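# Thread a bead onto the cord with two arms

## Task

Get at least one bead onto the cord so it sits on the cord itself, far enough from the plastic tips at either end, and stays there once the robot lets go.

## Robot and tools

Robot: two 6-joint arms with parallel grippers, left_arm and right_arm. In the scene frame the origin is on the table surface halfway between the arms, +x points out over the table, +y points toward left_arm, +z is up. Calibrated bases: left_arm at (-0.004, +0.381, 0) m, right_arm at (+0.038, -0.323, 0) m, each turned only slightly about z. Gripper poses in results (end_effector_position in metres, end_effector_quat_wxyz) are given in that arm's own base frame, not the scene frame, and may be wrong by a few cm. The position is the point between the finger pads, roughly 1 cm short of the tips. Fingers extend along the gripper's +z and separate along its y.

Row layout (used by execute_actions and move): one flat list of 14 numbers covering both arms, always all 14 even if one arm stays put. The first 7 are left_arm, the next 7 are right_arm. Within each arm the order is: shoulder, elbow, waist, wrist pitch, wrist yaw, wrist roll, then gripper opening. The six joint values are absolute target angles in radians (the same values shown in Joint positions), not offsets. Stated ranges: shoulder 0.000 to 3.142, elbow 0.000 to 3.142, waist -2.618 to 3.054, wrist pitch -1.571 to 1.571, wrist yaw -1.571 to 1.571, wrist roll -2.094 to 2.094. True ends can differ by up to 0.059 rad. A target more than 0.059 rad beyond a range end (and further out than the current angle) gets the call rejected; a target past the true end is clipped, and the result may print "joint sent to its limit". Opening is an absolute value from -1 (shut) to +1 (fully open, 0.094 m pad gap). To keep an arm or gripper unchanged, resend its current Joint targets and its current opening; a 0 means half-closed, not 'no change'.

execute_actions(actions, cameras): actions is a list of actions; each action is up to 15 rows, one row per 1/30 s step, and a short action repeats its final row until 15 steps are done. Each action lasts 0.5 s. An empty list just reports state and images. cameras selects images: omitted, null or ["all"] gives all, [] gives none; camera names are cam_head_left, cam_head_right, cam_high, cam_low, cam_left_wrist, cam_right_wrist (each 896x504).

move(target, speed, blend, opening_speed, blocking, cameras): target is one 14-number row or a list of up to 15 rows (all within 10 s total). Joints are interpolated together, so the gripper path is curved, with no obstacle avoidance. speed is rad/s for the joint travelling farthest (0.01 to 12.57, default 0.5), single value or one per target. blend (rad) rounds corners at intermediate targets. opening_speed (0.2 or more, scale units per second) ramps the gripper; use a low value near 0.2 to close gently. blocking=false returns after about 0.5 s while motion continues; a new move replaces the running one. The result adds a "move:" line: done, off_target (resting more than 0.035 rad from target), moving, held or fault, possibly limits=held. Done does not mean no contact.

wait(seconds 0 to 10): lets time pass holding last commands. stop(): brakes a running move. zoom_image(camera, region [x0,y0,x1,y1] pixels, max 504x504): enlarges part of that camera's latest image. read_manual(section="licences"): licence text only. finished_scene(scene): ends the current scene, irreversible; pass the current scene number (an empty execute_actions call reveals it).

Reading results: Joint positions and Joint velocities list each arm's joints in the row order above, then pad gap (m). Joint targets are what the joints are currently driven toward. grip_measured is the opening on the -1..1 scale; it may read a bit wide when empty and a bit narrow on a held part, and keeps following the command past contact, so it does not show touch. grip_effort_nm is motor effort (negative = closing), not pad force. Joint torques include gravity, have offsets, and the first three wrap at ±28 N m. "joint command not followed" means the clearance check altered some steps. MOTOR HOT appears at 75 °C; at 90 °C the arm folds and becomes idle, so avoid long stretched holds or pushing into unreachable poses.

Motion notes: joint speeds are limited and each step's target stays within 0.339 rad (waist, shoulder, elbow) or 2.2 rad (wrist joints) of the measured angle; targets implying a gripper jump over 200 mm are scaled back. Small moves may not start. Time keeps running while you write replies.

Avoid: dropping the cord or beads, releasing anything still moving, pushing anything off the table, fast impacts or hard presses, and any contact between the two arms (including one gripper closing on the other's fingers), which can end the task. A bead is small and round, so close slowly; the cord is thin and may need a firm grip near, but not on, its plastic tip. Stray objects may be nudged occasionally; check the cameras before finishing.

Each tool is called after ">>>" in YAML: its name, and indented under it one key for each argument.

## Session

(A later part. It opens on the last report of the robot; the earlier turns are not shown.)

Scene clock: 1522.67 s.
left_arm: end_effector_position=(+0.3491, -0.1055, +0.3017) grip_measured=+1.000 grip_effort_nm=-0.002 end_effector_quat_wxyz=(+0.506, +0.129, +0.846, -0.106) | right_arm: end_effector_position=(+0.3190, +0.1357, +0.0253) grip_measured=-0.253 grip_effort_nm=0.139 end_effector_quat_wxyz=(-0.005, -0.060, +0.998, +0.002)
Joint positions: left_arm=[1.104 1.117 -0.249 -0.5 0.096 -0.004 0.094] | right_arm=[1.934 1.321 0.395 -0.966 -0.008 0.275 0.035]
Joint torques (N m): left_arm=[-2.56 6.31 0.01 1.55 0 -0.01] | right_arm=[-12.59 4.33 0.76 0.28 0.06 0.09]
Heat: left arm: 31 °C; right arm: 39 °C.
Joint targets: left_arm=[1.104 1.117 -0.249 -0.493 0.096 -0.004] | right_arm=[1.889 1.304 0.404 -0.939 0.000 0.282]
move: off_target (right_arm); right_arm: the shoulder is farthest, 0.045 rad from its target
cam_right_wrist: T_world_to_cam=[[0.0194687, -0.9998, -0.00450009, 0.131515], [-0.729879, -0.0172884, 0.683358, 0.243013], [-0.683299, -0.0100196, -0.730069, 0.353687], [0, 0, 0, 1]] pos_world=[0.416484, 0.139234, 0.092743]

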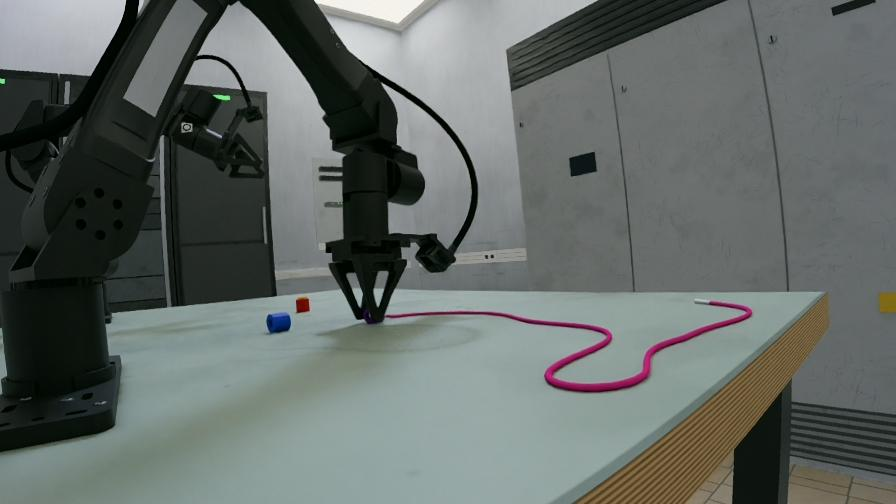

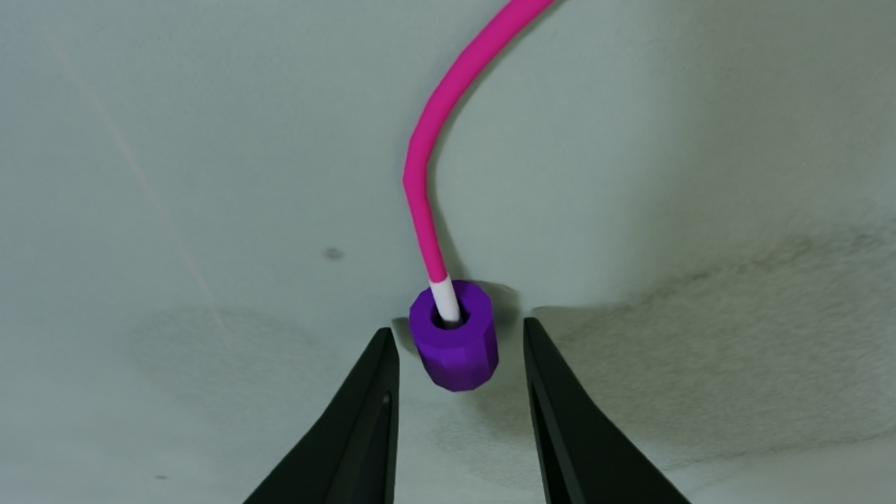

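>>> move:
  target: [1.104, 1.117, -0.249, -0.493, 0.096, -0.004, 1.0, 1.889, 1.304, 0.404, -0.939, 0.0, 0.282, -0.62]
  speed: 0.08
  opening_speed: 0.4
  cameras: ["cam_low", "cam_right_wrist"]

>>> zoom_image:
  camera: "cam_right_wrist"
  region: [340, 200, 600, 504]

Scene clock: 1538.27 s.
left_arm: end_effector_position=(+0.3491, -0.1055, +0.3017) grip_measured=+1.000 grip_effort_nm=0.002 end_effector_quat_wxyz=(+0.506, +0.129, +0.846, -0.106) | right_arm: end_effector_position=(+0.3191, +0.1358, +0.0253) grip_measured=-0.601 grip_effort_nm=-0.989 end_effector_quat_wxyz=(-0.004, -0.060, +0.998, +0.003)
Joint positions: left_arm=[1.104 1.117 -0.249 -0.5 0.096 -0.004 0.094] | right_arm=[1.934 1.321 0.395 -0.965 -0.008 0.276 0.019]
Joint torques (N m): left_arm=[-2.56 6.31 0.01 1.54 0 -0.01] | right_arm=[-12.57 4.37 0.73 0.26 0.07 0.06]
Heat: left arm: 31 °C; right arm: 38 °C.
Joint targets: left_arm=[1.104 1.117 -0.249 -0.493 0.096 -0.004] | right_arm=[1.889 1.304 0.404 -0.939 0.000 0.282]
move: off_target (right_arm); right_arm: the shoulder is farthest, 0.045 rad from its target
cam_right_wrist: T_world_to_cam=[[0.0183558, -0.99982, -0.00482054, 0.132008], [-0.730389, -0.0167015, 0.682827, 0.243195], [-0.682785, -0.00901301, -0.730564, 0.353518], [0, 0, 0, 1]] pos_world=[0.416581, 0.139232, 0.0928435]

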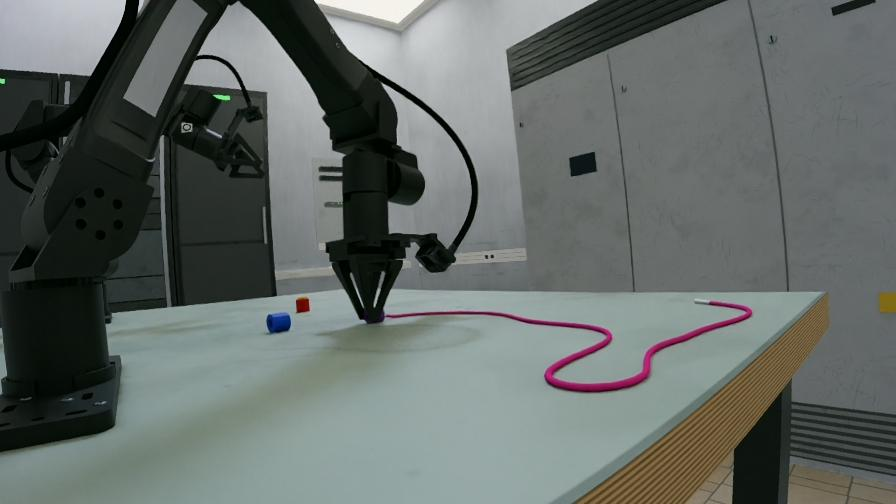

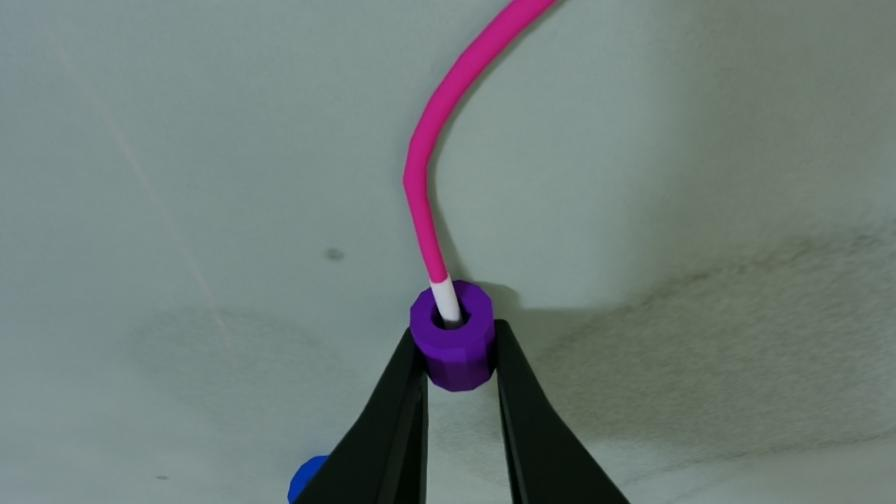

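Scaled by 1.658 (camera's finer frame: 1280x720).

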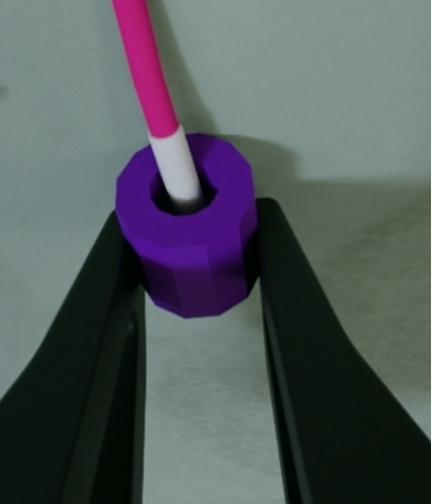

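>>> move:
  target:
    - [1.104, 1.117, -0.249, -0.493, 0.096, -0.004, 1.0, 1.889, 1.376, 0.404, -0.939, 0.0, 0.282, -0.62]
    - [1.104, 1.117, -0.249, -0.493, 0.096, -0.004, 1.0, 1.942, 1.376, 0.404, -0.976, 0.0, 0.282, -0.62]
    - [1.104, 1.117, -0.249, -0.493, 0.096, -0.004, 1.0, 2.152, 1.686, 0.8964, -1.088, 0.0, 0.660, -0.62]
  speed: [0.1, 0.1, 0.2]

>>> zoom_image:
  camera: "cam_right_wrist"
  region: [340, 100, 700, 460]

Scene clock: 1570.30 s.
left_arm: end_effector_position=(+0.3491, -0.1055, +0.3017) grip_measured=+1.000 grip_effort_nm=-0.002 end_effector_quat_wxyz=(+0.506, +0.129, +0.846, -0.106) | right_arm: end_effector_position=(+0.2530, +0.3199, +0.0322) grip_measured=-0.604 grip_effort_nm=-1.057 end_effector_quat_wxyz=(+0.001, -0.121, +0.993, +0.007)
Joint positions: left_arm=[1.104 1.117 -0.249 -0.5 0.096 -0.004 0.094] | right_arm=[2.132 1.645 0.896 -1.073 -0.008 0.652 0.019]
Joint torques (N m): left_arm=[-2.56 6.31 0.02 1.54 0.01 -0.01] | right_arm=[-9.46 9.01 0.03 -0.11 0.07 0.06]
Heat: left arm: 31 °C; right arm: 38 °C.
Joint targets: left_arm=[1.104 1.117 -0.249 -0.493 0.096 -0.004] | right_arm=[2.152 1.686 0.896 -1.088 0.000 0.660]
move: off_target (right_arm); right_arm: the elbow is farthest, 0.041 rad from its target
cam_left_wrist: T_world_to_cam=[[-0.383732, -0.921166, -0.0648371, 0.0607603], [-0.861078, 0.382298, -0.33525, 0.468009], [0.333608, -0.0728161, -0.939896, 0.272517], [0, 0, 0, 1]] pos_world=[0.335395, -0.103105, 0.416977]
cam_right_wrist: T_world_to_cam=[[0.141978, -0.989772, -0.0139507, 0.283039], [-0.729877, -0.114197, 0.673973, 0.224574], [-0.668672, -0.0855067, -0.738625, 0.33624], [0, 0, 0, 1]] pos_world=[0.34856, 0.33454, 0.100947]

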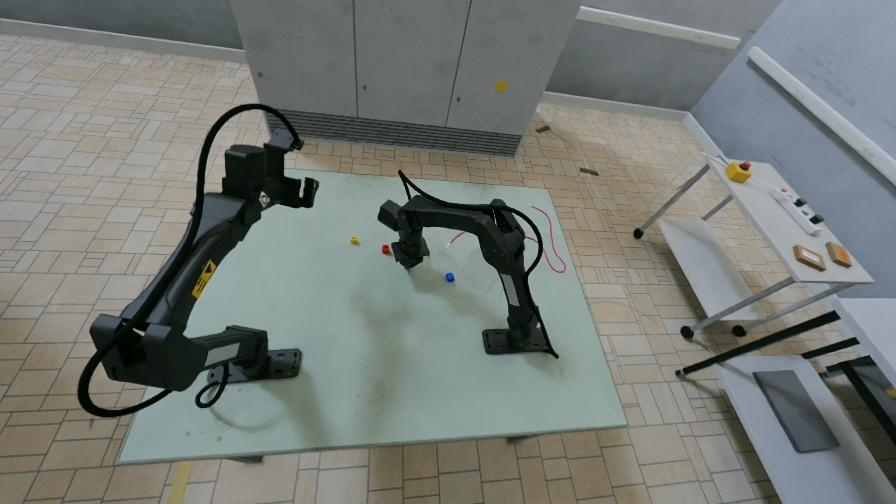

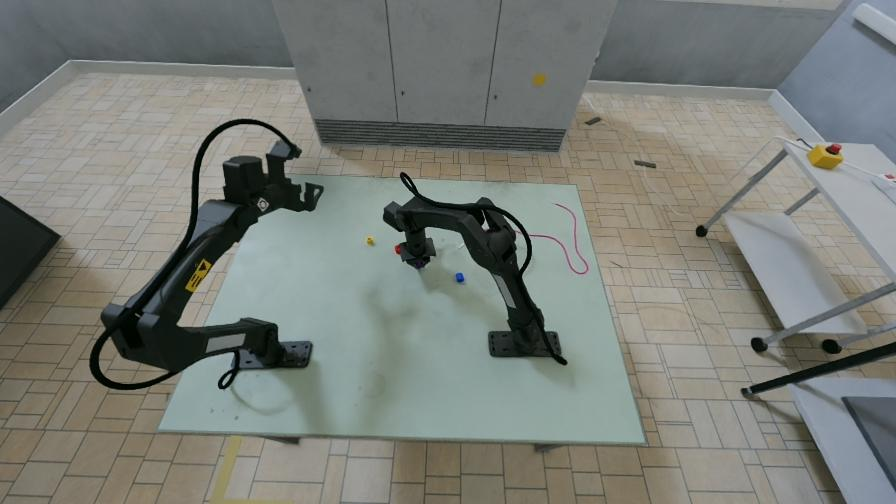

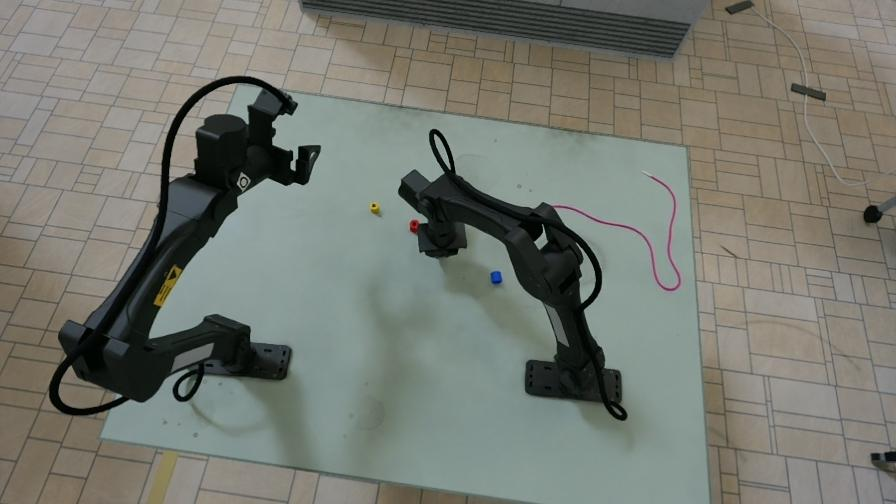

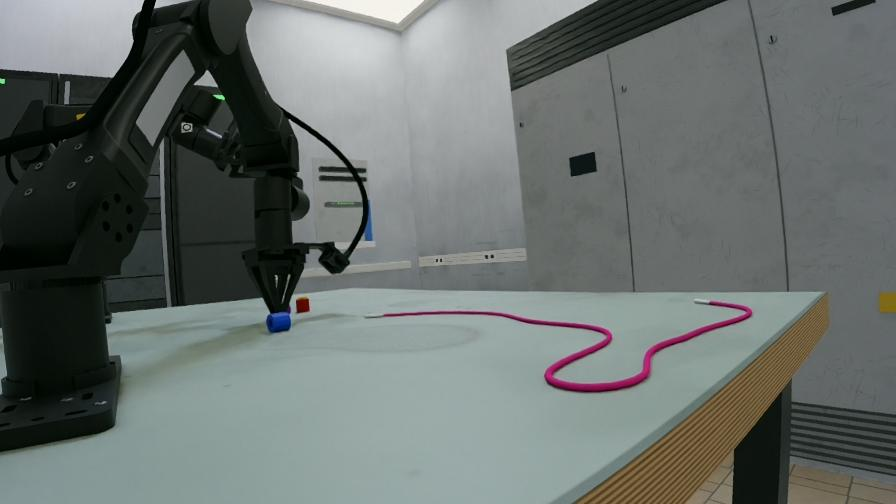

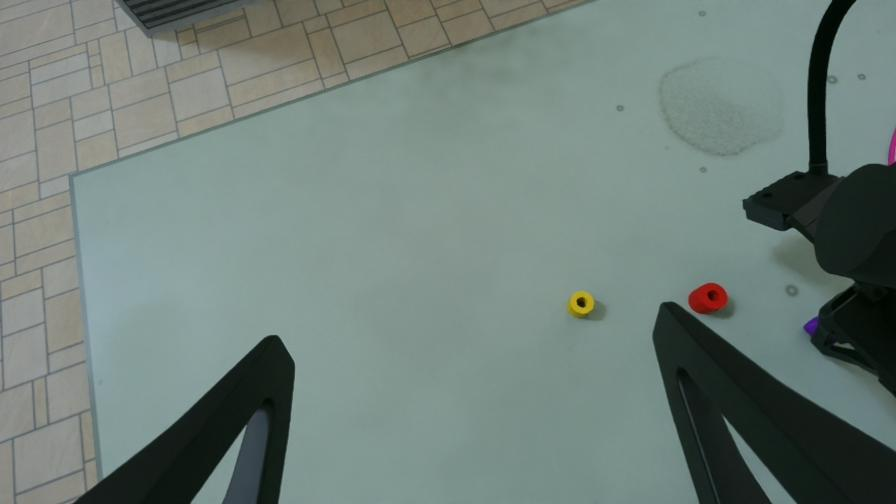

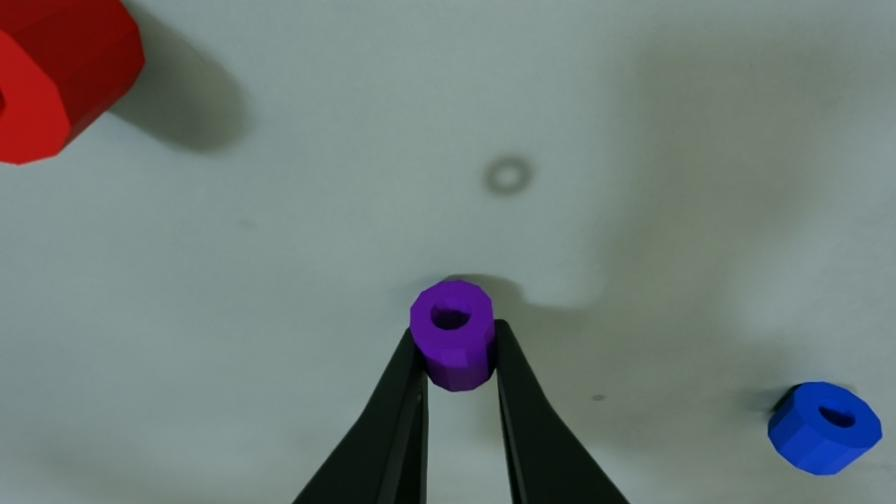

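Scaled by 1.400 (camera's finer frame: 1280x720).

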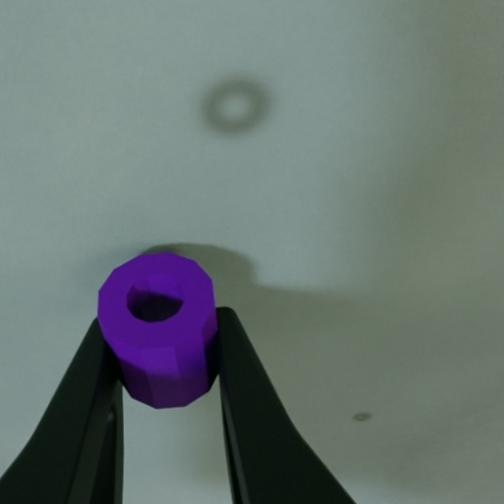

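>>> move:
  target:
    - [1.104, 1.117, -0.249, -0.493, 0.096, -0.004, 1.0, 2.152, 1.633, 0.8964, -1.051, 0.0, 0.660, -0.62]
    - [1.104, 1.117, -0.249, -0.493, 0.096, -0.004, 1.0, 2.157, 1.615, 0.8964, -1.028, 0.0, 0.660, -0.62]
  speed: 0.08
  cameras: ["cam_right_wrist"]

>>> zoom_image:
  camera: "cam_right_wrist"
  region: [340, 100, 700, 460]

Scene clock: 1583.97 s.
left_arm: end_effector_position=(+0.3491, -0.1055, +0.3017) grip_measured=+1.000 grip_effort_nm=-0.002 end_effector_quat_wxyz=(+0.506, +0.129, +0.846, -0.106) | right_arm: end_effector_position=(+0.2532, +0.3201, +0.0276) grip_measured=-0.604 grip_effort_nm=-1.053 end_effector_quat_wxyz=(+0.002, -0.121, +0.993, +0.008)
Joint positions: left_arm=[1.104 1.117 -0.249 -0.5 0.096 -0.004 0.094] | right_arm=[2.136 1.633 0.896 -1.055 -0.008 0.654 0.019]
Joint torques (N m): left_arm=[-2.55 6.3 0.01 1.54 0 -0.01] | right_arm=[-9.43 4.45 0.09 0.3 0.05 0.08]
Heat: left arm: 31 °C; right arm: 37 °C.
Joint targets: left_arm=[1.104 1.117 -0.249 -0.493 0.096 -0.004] | right_arm=[2.157 1.615 0.896 -1.028 0.000 0.660]
move: done
cam_right_wrist: T_world_to_cam=[[0.140783, -0.989927, -0.0150048, 0.283527], [-0.73064, -0.114112, 0.673159, 0.227993], [-0.668091, -0.0838065, -0.739345, 0.332278], [0, 0, 0, 1]] pos_world=[0.348656, 0.334535, 0.0964469]

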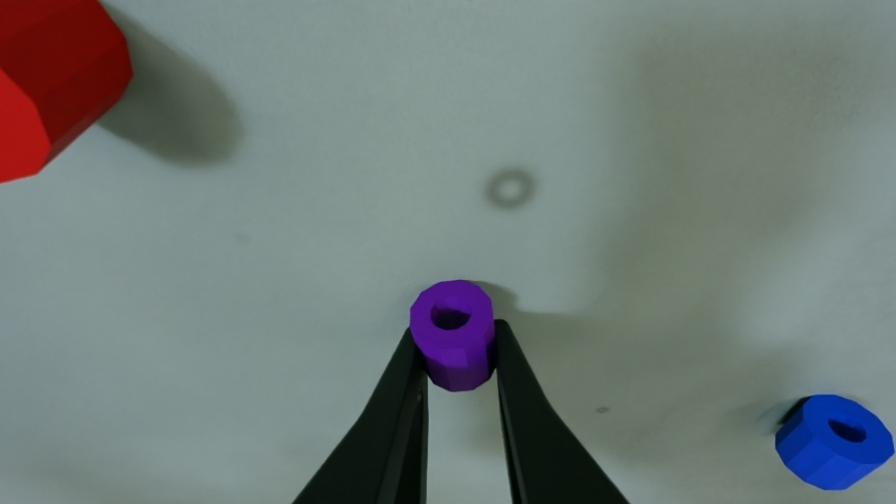

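Scaled by 1.400 (camera's finer frame: 1280x720).

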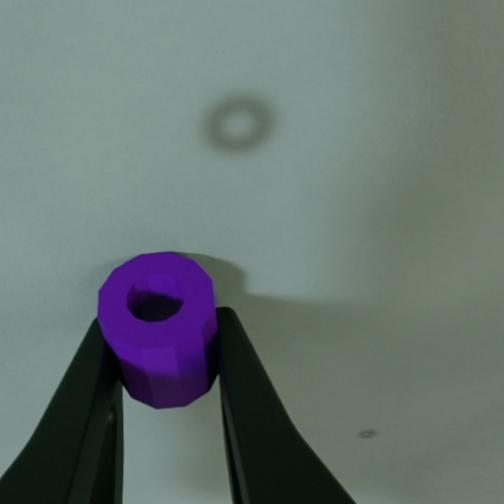

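>>> move:
  target:
    - [1.104, 1.117, -0.249, -0.493, 0.096, -0.004, 1.0, 2.159, 1.608, 0.8964, -1.019, 0.0, 0.660, -0.62]
    - [1.104, 1.117, -0.249, -0.493, 0.096, -0.004, 1.0, 2.159, 1.608, 0.8964, -1.019, 0.0, 0.660, -0.3]
  speed: 0.08
  opening_speed: 0.4
  cameras: ["cam_right_wrist"]

>>> zoom_image:
  camera: "cam_right_wrist"
  region: [340, 100, 700, 460]

Scene clock: 1594.50 s.
left_arm: end_effector_position=(+0.3491, -0.1055, +0.3017) grip_measured=+1.000 grip_effort_nm=0.002 end_effector_quat_wxyz=(+0.506, +0.129, +0.846, -0.106) | right_arm: end_effector_position=(+0.2533, +0.3202, +0.0244) grip_measured=-0.303 grip_effort_nm=0.134 end_effector_quat_wxyz=(+0.002, -0.121, +0.993, +0.008)
Joint positions: left_arm=[1.104 1.117 -0.249 -0.5 0.096 -0.004 0.094] | right_arm=[2.14 1.625 0.896 -1.042 -0.008 0.654 0.033]
Joint torques (N m): left_arm=[-2.56 6.31 0.01 1.54 0 -0.01] | right_arm=[-9.46 4.52 0.13 0.28 0.05 0.07]
Heat: left arm: 31 °C; right arm: 36 °C.
Joint targets: left_arm=[1.104 1.117 -0.249 -0.493 0.096 -0.004] | right_arm=[2.159 1.608 0.896 -1.019 0.000 0.660]
move: done
cam_right_wrist: T_world_to_cam=[[0.140821, -0.989914, -0.0155036, 0.283691], [-0.730945, -0.114517, 0.67276, 0.230521], [-0.667749, -0.0834061, -0.739699, 0.329774], [0, 0, 0, 1]] pos_world=[0.348755, 0.334734, 0.0932469]

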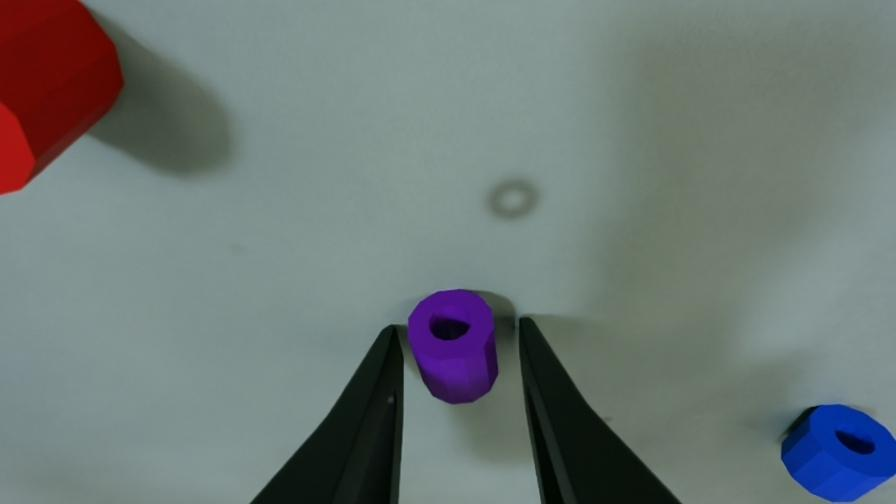

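Scaled by 1.400 (camera's finer frame: 1280x720).

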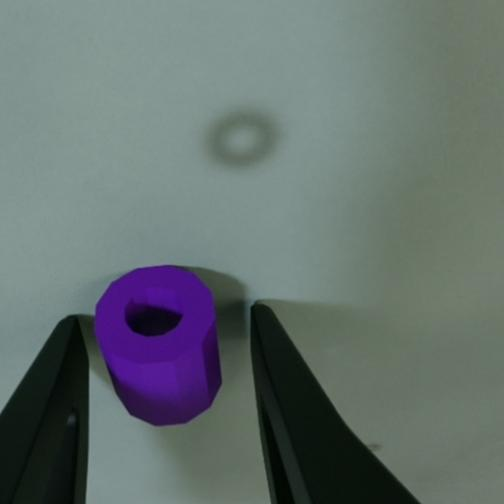

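>>> move:
  target:
    - [1.104, 1.117, -0.249, -0.493, 0.096, -0.004, 1.0, 2.125, 1.660, 0.8964, -1.049, 0.0, 0.660, -0.3]
    - [1.104, 1.117, -0.249, -0.493, 0.096, -0.004, 1.0, 2.09, 1.868, 0.8964, -1.298, 0.0, 0.660, -0.3]
    - [1.104, 1.117, -0.249, -0.493, 0.096, -0.004, 1.0, 2.056, 1.874, 0.415, -1.339, 0.0, 0.217, -0.3]
  speed: [0.15, 0.3, 0.5]

Scene clock: 1623.70 s.
left_arm: end_effector_position=(+0.3491, -0.1055, +0.3017) grip_measured=+1.000 grip_effort_nm=-0.002 end_effector_quat_wxyz=(+0.506, +0.129, +0.846, -0.106) | right_arm: end_effector_position=(+0.3655, +0.1599, +0.0878) grip_measured=-0.303 grip_effort_nm=0.134 end_effector_quat_wxyz=(-0.016, -0.093, +0.996, -0.003)
Joint positions: left_arm=[1.104 1.117 -0.249 -0.5 0.096 -0.004 0.094] | right_arm=[2.107 1.83 0.408 -1.325 -0.005 0.221 0.033]
Joint torques (N m): left_arm=[-2.56 6.3 -0.01 1.54 0.01 -0.01] | right_arm=[-15.08 9.37 0.65 -0.2 0.02 -0.04]
Heat: left arm: 31 °C; right arm: 39 °C.
Joint targets: left_arm=[1.104 1.117 -0.249 -0.493 0.096 -0.004] | right_arm=[2.056 1.874 0.415 -1.339 0.000 0.217]
move: off_target (right_arm); right_arm: the shoulder is farthest, 0.051 rad from its target
cam_left_wrist: T_world_to_cam=[[-0.383732, -0.921166, -0.0648371, 0.0607603], [-0.861078, 0.382298, -0.33525, 0.468009], [0.333608, -0.0728161, -0.939896, 0.272517], [0, 0, 0, 1]] pos_world=[0.335395, -0.103105, 0.416977]
cam_right_wrist: T_world_to_cam=[[0.0854534, -0.996326, 0.00561859, 0.129506], [-0.712653, -0.0571802, 0.699183, 0.23344], [-0.696293, -0.0637516, -0.714921, 0.443369], [0, 0, 0, 1]] pos_world=[0.464009, 0.170644, 0.153029]

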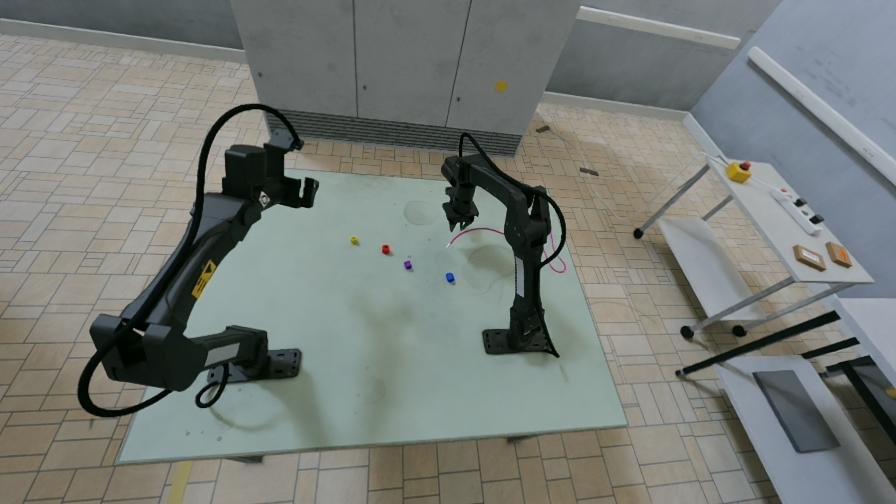

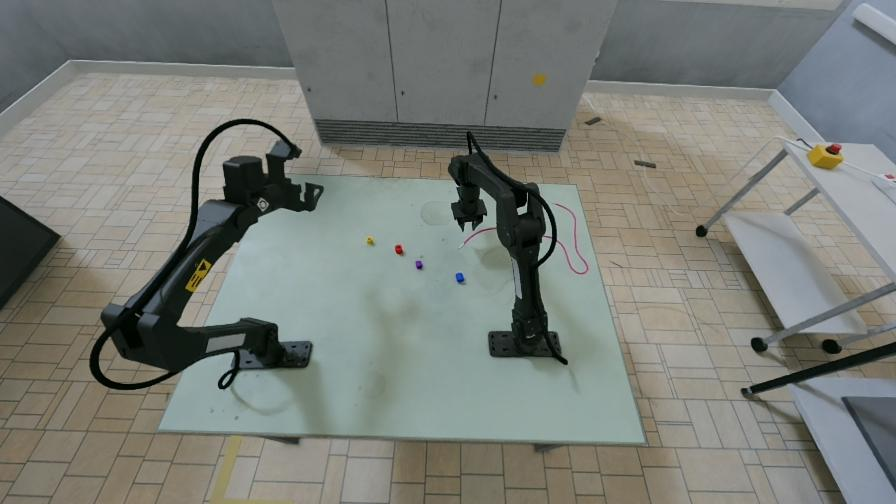

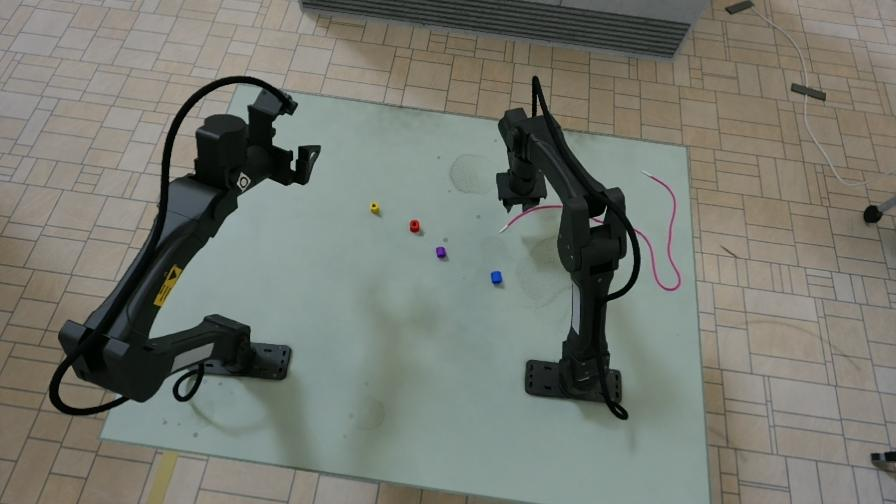

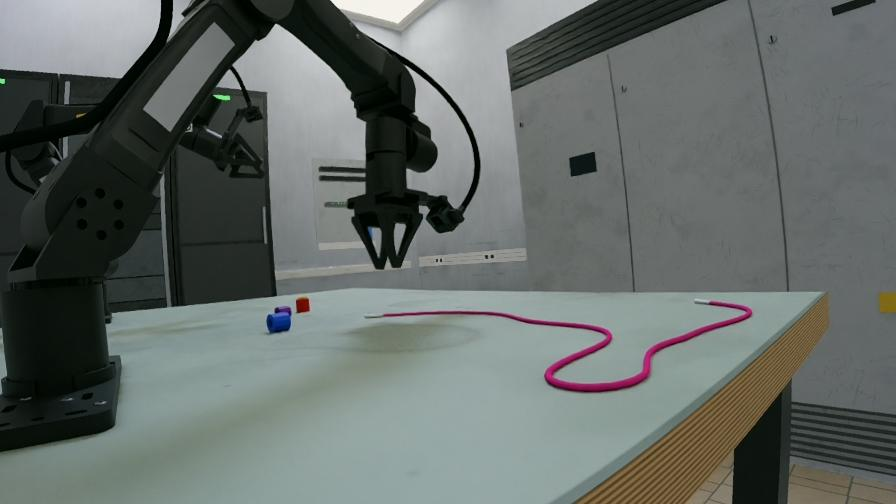

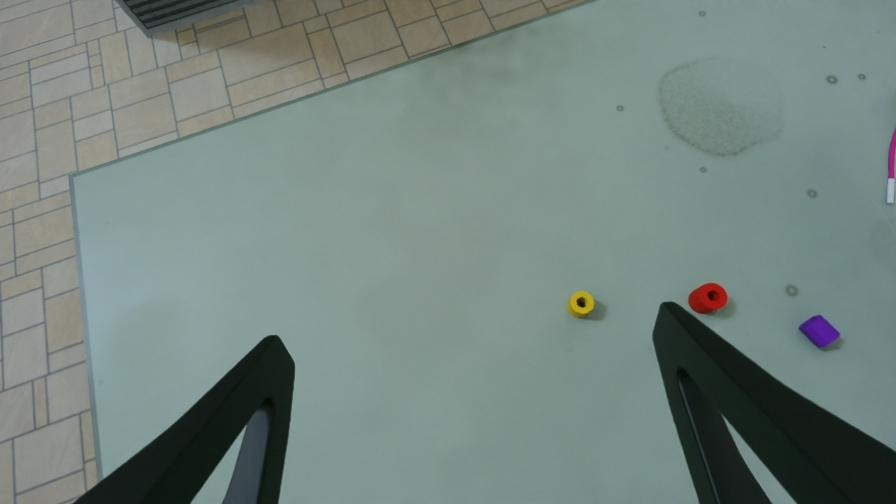

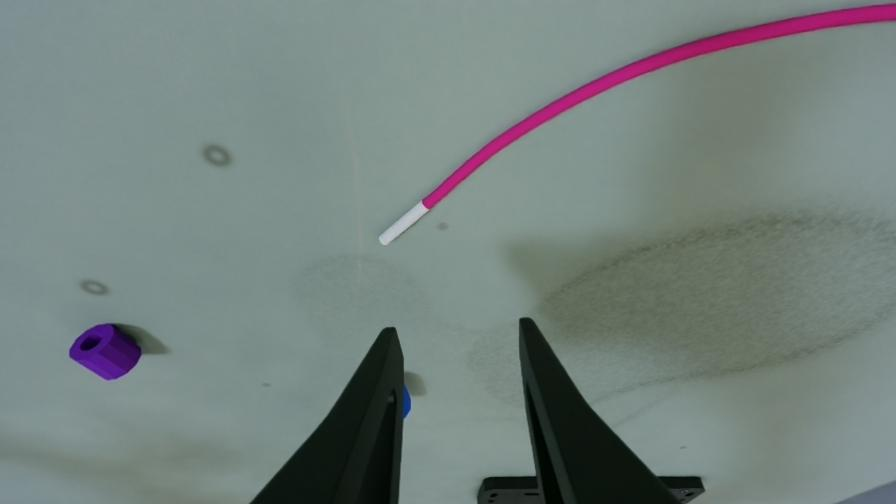

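>>> move:
  target: [1.104, 1.117, -0.249, -0.493, 0.096, -0.004, 1.0, 2.185, 1.742, 0.327, -1.134, 0.0, 1.075, -0.3]
  speed: 0.4
  cameras: ["cam_low", "cam_right_wrist"]

Scene clock: 1714.70 s.
left_arm: end_effector_position=(+0.3491, -0.1055, +0.3017) grip_measured=+1.000 grip_effort_nm=0.007 end_effector_quat_wxyz=(+0.506, +0.129, +0.846, -0.106) | right_arm: end_effector_position=(+0.3955, +0.1394, +0.0467) grip_measured=-0.303 grip_effort_nm=0.129 end_effector_quat_wxyz=(+0.003, +0.358, +0.934, +0.005)
Joint positions: left_arm=[1.104 1.117 -0.249 -0.5 0.096 -0.004 0.094] | right_arm=[2.167 1.759 0.334 -1.153 -0.005 1.066 0.033]
Joint torques (N m): left_arm=[-2.56 6.31 -0.01 1.55 0 -0.01] | right_arm=[-9.91 4.67 -0.61 0.24 0.02 0.11]
Heat: left arm: 31 °C; right arm: 41 °C.
Joint targets: left_arm=[1.104 1.117 -0.249 -0.493 0.096 -0.004] | right_arm=[2.185 1.742 0.327 -1.134 0.000 1.075]
move: done
cam_right_wrist: T_world_to_cam=[[-0.739686, -0.672852, -0.0115853, 0.388796], [-0.501387, 0.539544, 0.67639, 0.116666], [-0.44886, 0.506125, -0.736453, 0.257251], [0, 0, 0, 1]] pos_world=[0.461551, 0.0684548, 0.115046]

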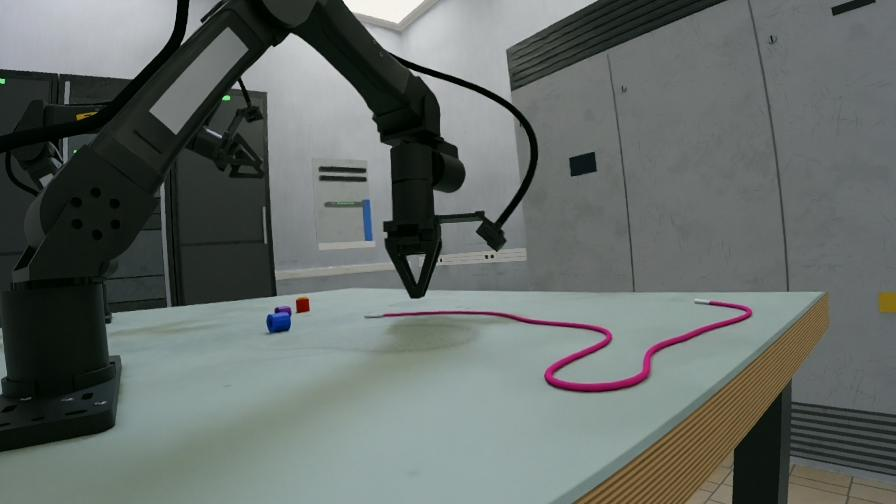

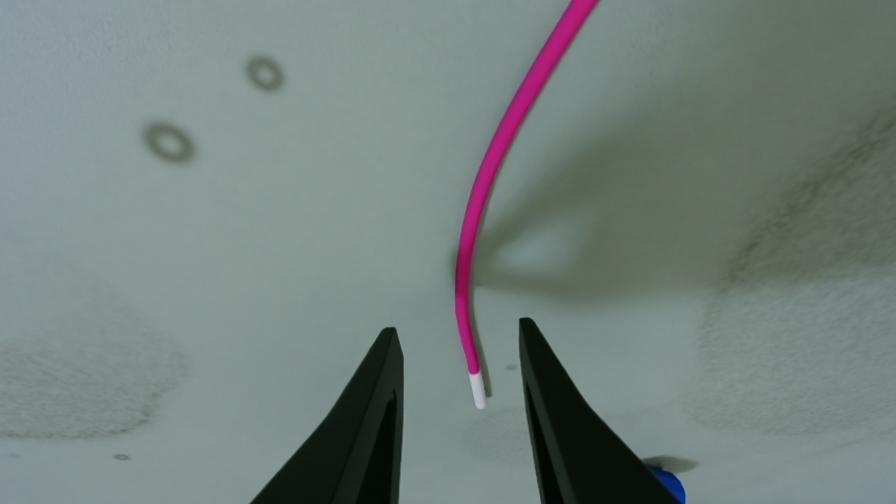

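>>> move:
  target: [1.104, 1.117, -0.249, -0.493, 0.096, -0.004, 1.0, 2.193, 1.670, 0.366, -1.057, 0.0, 1.117, -0.3]
  speed: 0.12
  cameras: ["cam_low", "cam_right_wrist"]

Scene clock: 1742.33 s.
left_arm: end_effector_position=(+0.3491, -0.1055, +0.3017) grip_measured=+1.000 grip_effort_nm=-0.002 end_effector_quat_wxyz=(+0.506, +0.129, +0.846, -0.106) | right_arm: end_effector_position=(+0.3888, +0.1486, +0.0259) grip_measured=-0.303 grip_effort_nm=0.134 end_effector_quat_wxyz=(+0.001, +0.365, +0.931, +0.005)
Joint positions: left_arm=[1.104 1.117 -0.249 -0.5 0.096 -0.004 0.094] | right_arm=[2.174 1.687 0.36 -1.076 -0.005 1.108 0.033]
Joint torques (N m): left_arm=[-2.56 6.3 -0.01 1.55 0 0] | right_arm=[-9.85 4.68 0.51 0.19 0.03 0.09]
Heat: left arm: 31 °C; right arm: 40 °C.
Joint targets: left_arm=[1.104 1.117 -0.249 -0.493 0.096 -0.004] | right_arm=[2.193 1.670 0.366 -1.057 0.000 1.117]
move: done
cam_right_wrist: T_world_to_cam=[[-0.750376, -0.660948, -0.00915527, 0.39201], [-0.490668, 0.54767, 0.677719, 0.117019], [-0.442923, 0.513036, -0.735264, 0.230887], [0, 0, 0, 1]] pos_world=[0.453837, 0.0765566, 0.0940465]

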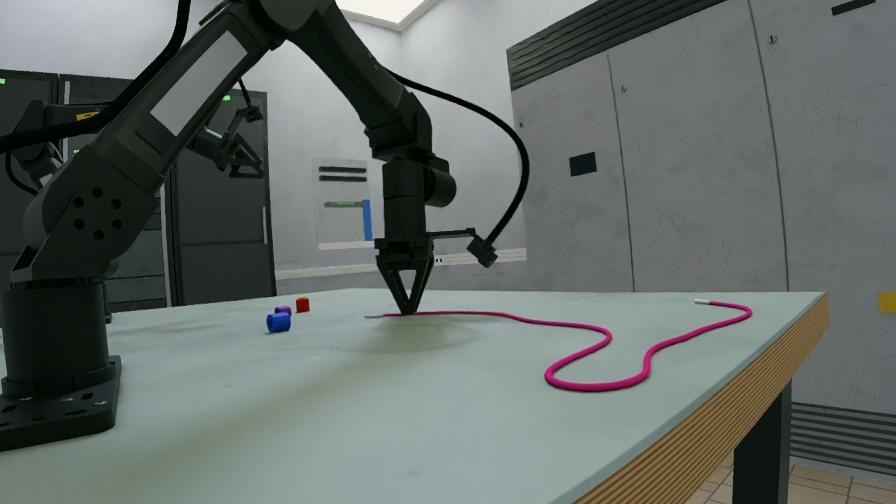

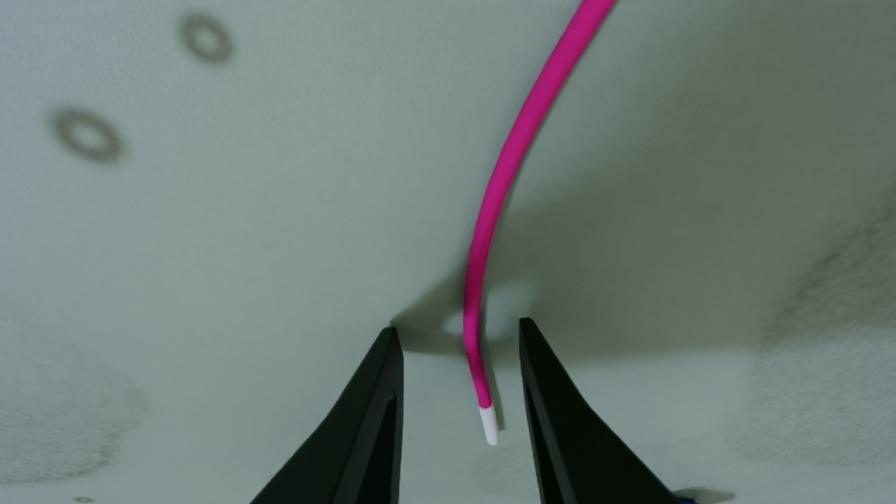

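>>> move:
  target: [1.104, 1.117, -0.249, -0.493, 0.096, -0.004, 1.0, 2.195, 1.666, 0.366, -1.052, 0.0, 1.117, -0.96]
  speed: 0.1
  opening_speed: 0.5
  cameras: ["cam_low", "cam_right_wrist"]

Scene clock: 1752.77 s.
left_arm: end_effector_position=(+0.3491, -0.1055, +0.3017) grip_measured=+1.000 grip_effort_nm=0.002 end_effector_quat_wxyz=(+0.506, +0.129, +0.846, -0.106) | right_arm: end_effector_position=(+0.3906, +0.1494, +0.0262) grip_measured=-0.961 grip_effort_nm=0.027 end_effector_quat_wxyz=(+0.004, +0.366, +0.931, +0.008)
Joint positions: left_arm=[1.104 1.117 -0.249 -0.5 0.096 -0.004 0.094] | right_arm=[2.173 1.687 0.36 -1.068 -0.006 1.109 0.002]
Joint torques (N m): left_arm=[-2.55 6.31 0.01 1.54 0 -0.01] | right_arm=[-9.8 4.3 0.47 0.21 0.03 0.08]
Heat: left arm: 31 °C; right arm: 39 °C.
Joint targets: left_arm=[1.104 1.117 -0.249 -0.493 0.096 -0.004] | right_arm=[2.195 1.666 0.366 -1.052 0.000 1.117]
move: done
cam_right_wrist: T_world_to_cam=[[-0.75104, -0.660027, -0.0173936, 0.394231], [-0.495218, 0.54569, 0.676004, 0.11931], [-0.43669, 0.51632, -0.736693, 0.22864], [0, 0, 0, 1]] pos_world=[0.455012, 0.0770452, 0.0946404]

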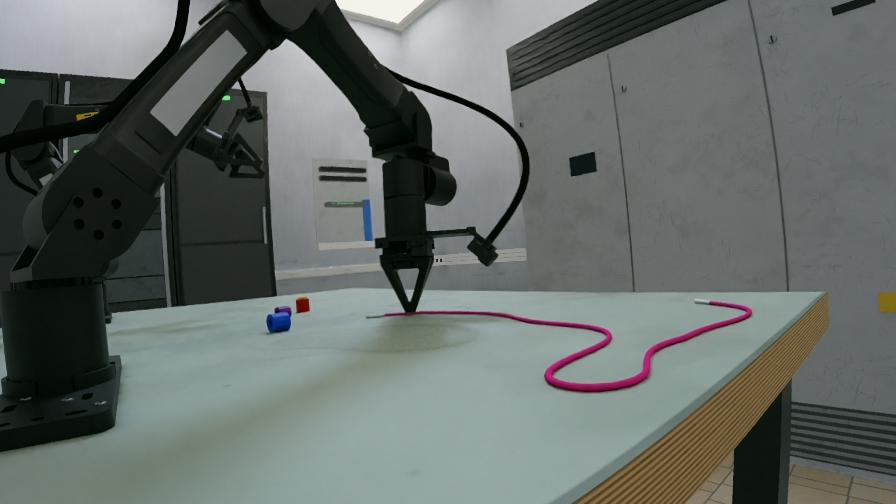

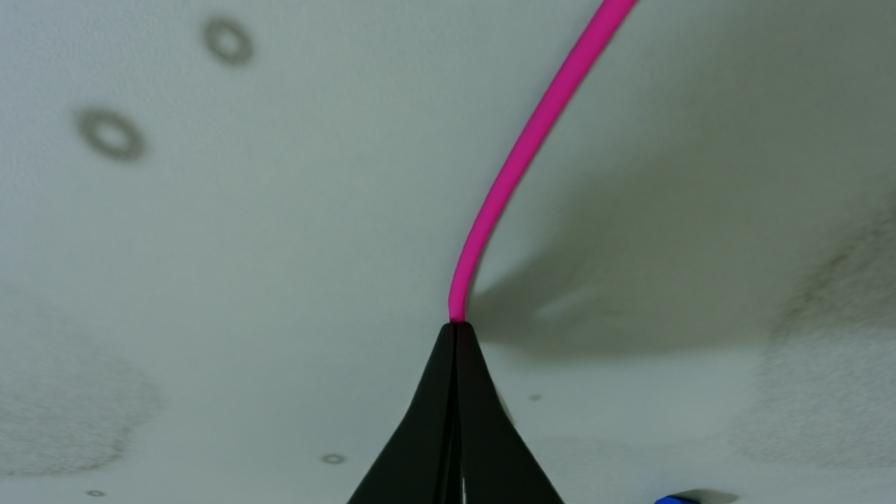

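>>> move:
  target:
    - [1.104, 1.117, -0.249, -0.493, 0.096, -0.004, 1.0, 2.195, 1.666, 0.366, -1.052, 0.0, 1.117, -0.6]
    - [1.104, 1.117, -0.249, -0.493, 0.096, -0.004, 1.0, 2.200, 1.653, 0.366, -1.034, 0.0, 1.117, -0.6]
  speed: 0.1
  opening_speed: 0.8
  cameras: ["cam_low", "cam_right_wrist"]

Scene clock: 1763.57 s.
left_arm: end_effector_position=(+0.3491, -0.1055, +0.3017) grip_measured=+1.000 grip_effort_nm=0.007 end_effector_quat_wxyz=(+0.506, +0.129, +0.846, -0.106) | right_arm: end_effector_position=(+0.3903, +0.1493, +0.0240) grip_measured=-0.603 grip_effort_nm=0.129 end_effector_quat_wxyz=(+0.004, +0.366, +0.931, +0.008)
Joint positions: left_arm=[1.104 1.117 -0.249 -0.5 0.096 -0.004 0.094] | right_arm=[2.175 1.681 0.36 -1.061 -0.006 1.11 0.019]
Joint torques (N m): left_arm=[-2.56 6.31 -0.01 1.54 0 -0.01] | right_arm=[-9.46 3.78 0.51 0.31 0.06 0.09]
Heat: left arm: 31 °C; right arm: 39 °C.
Joint targets: left_arm=[1.104 1.117 -0.249 -0.493 0.096 -0.004] | right_arm=[2.200 1.653 0.366 -1.034 0.000 1.117]
move: done
cam_right_wrist: T_world_to_cam=[[-0.751309, -0.659738, -0.016723, 0.394082], [-0.494385, 0.545858, 0.676478, 0.120264], [-0.43717, 0.516512, -0.736273, 0.227098], [0, 0, 0, 1]] pos_world=[0.454815, 0.0770451, 0.0924405]

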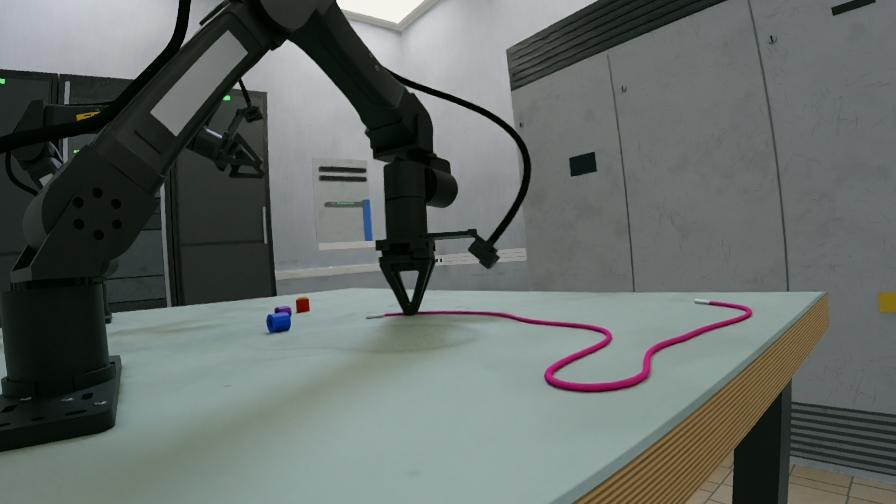

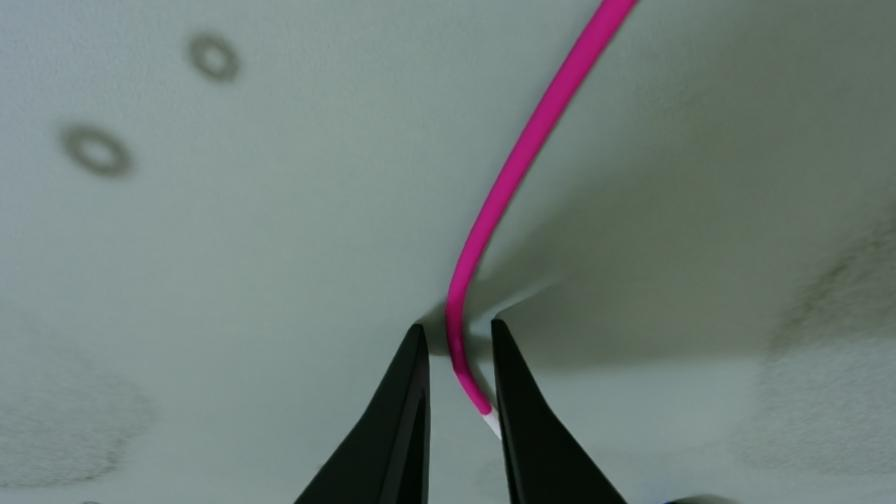

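>>> move:
  target: [1.104, 1.117, -0.249, -0.493, 0.096, -0.004, 1.0, 2.200, 1.653, 0.366, -1.034, 0.0, 1.117, -0.97]
  speed: 0.1
  opening_speed: 0.4
  cameras: ["cam_low", "cam_right_wrist"]

>>> zoom_image:
  camera: "cam_low"
  region: [350, 270, 450, 340]

Scene clock: 1769.53 s.
left_arm: end_effector_position=(+0.3491, -0.1055, +0.3017) grip_measured=+1.000 grip_effort_nm=-0.002 end_effector_quat_wxyz=(+0.506, +0.129, +0.846, -0.106) | right_arm: end_effector_position=(+0.3948, +0.1516, +0.0238) grip_measured=-0.945 grip_effort_nm=-1.004 end_effector_quat_wxyz=(+0.010, +0.366, +0.930, +0.016)
Joint positions: left_arm=[1.104 1.117 -0.249 -0.5 0.096 -0.004 0.094] | right_arm=[2.175 1.68 0.36 -1.039 -0.009 1.11 0.003]
Joint torques (N m): left_arm=[-2.56 6.31 0.01 1.54 0.01 0] | right_arm=[-9.5 3.92 0.53 0.14 0.08 0.07]
Heat: left arm: 31 °C; right arm: 38 °C.
Joint targets: left_arm=[1.104 1.117 -0.249 -0.493 0.096 -0.004] | right_arm=[2.200 1.653 0.366 -1.034 0.000 1.117]
move: done
cam_right_wrist: T_world_to_cam=[[-0.750788, -0.659501, -0.0370805, 0.399187], [-0.5067, 0.539005, 0.672851, 0.127403], [-0.423759, 0.523957, -0.738848, 0.221351], [0, 0, 0, 1]] pos_world=[0.458059, 0.0786144, 0.0926235]

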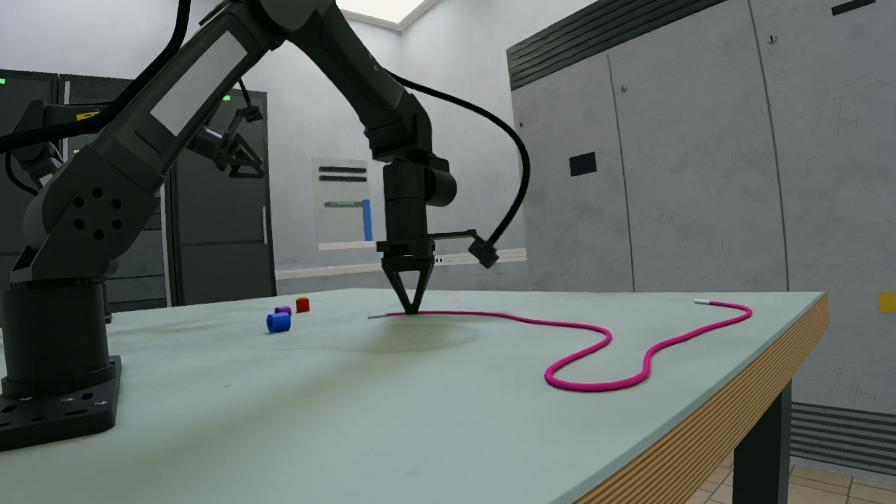

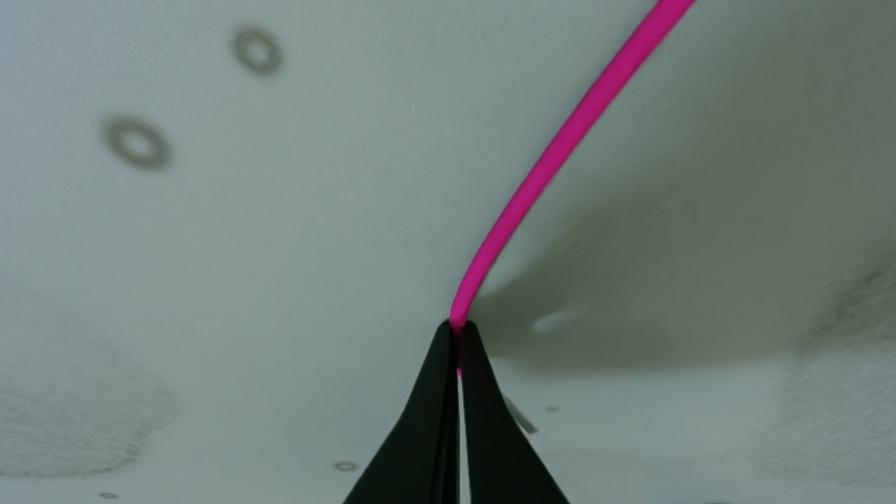

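Scaled by 5.040 (camera's finer frame: 1280x720).

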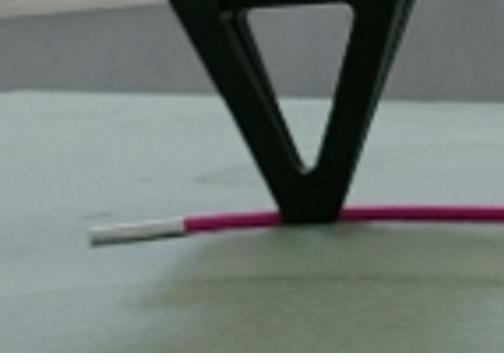

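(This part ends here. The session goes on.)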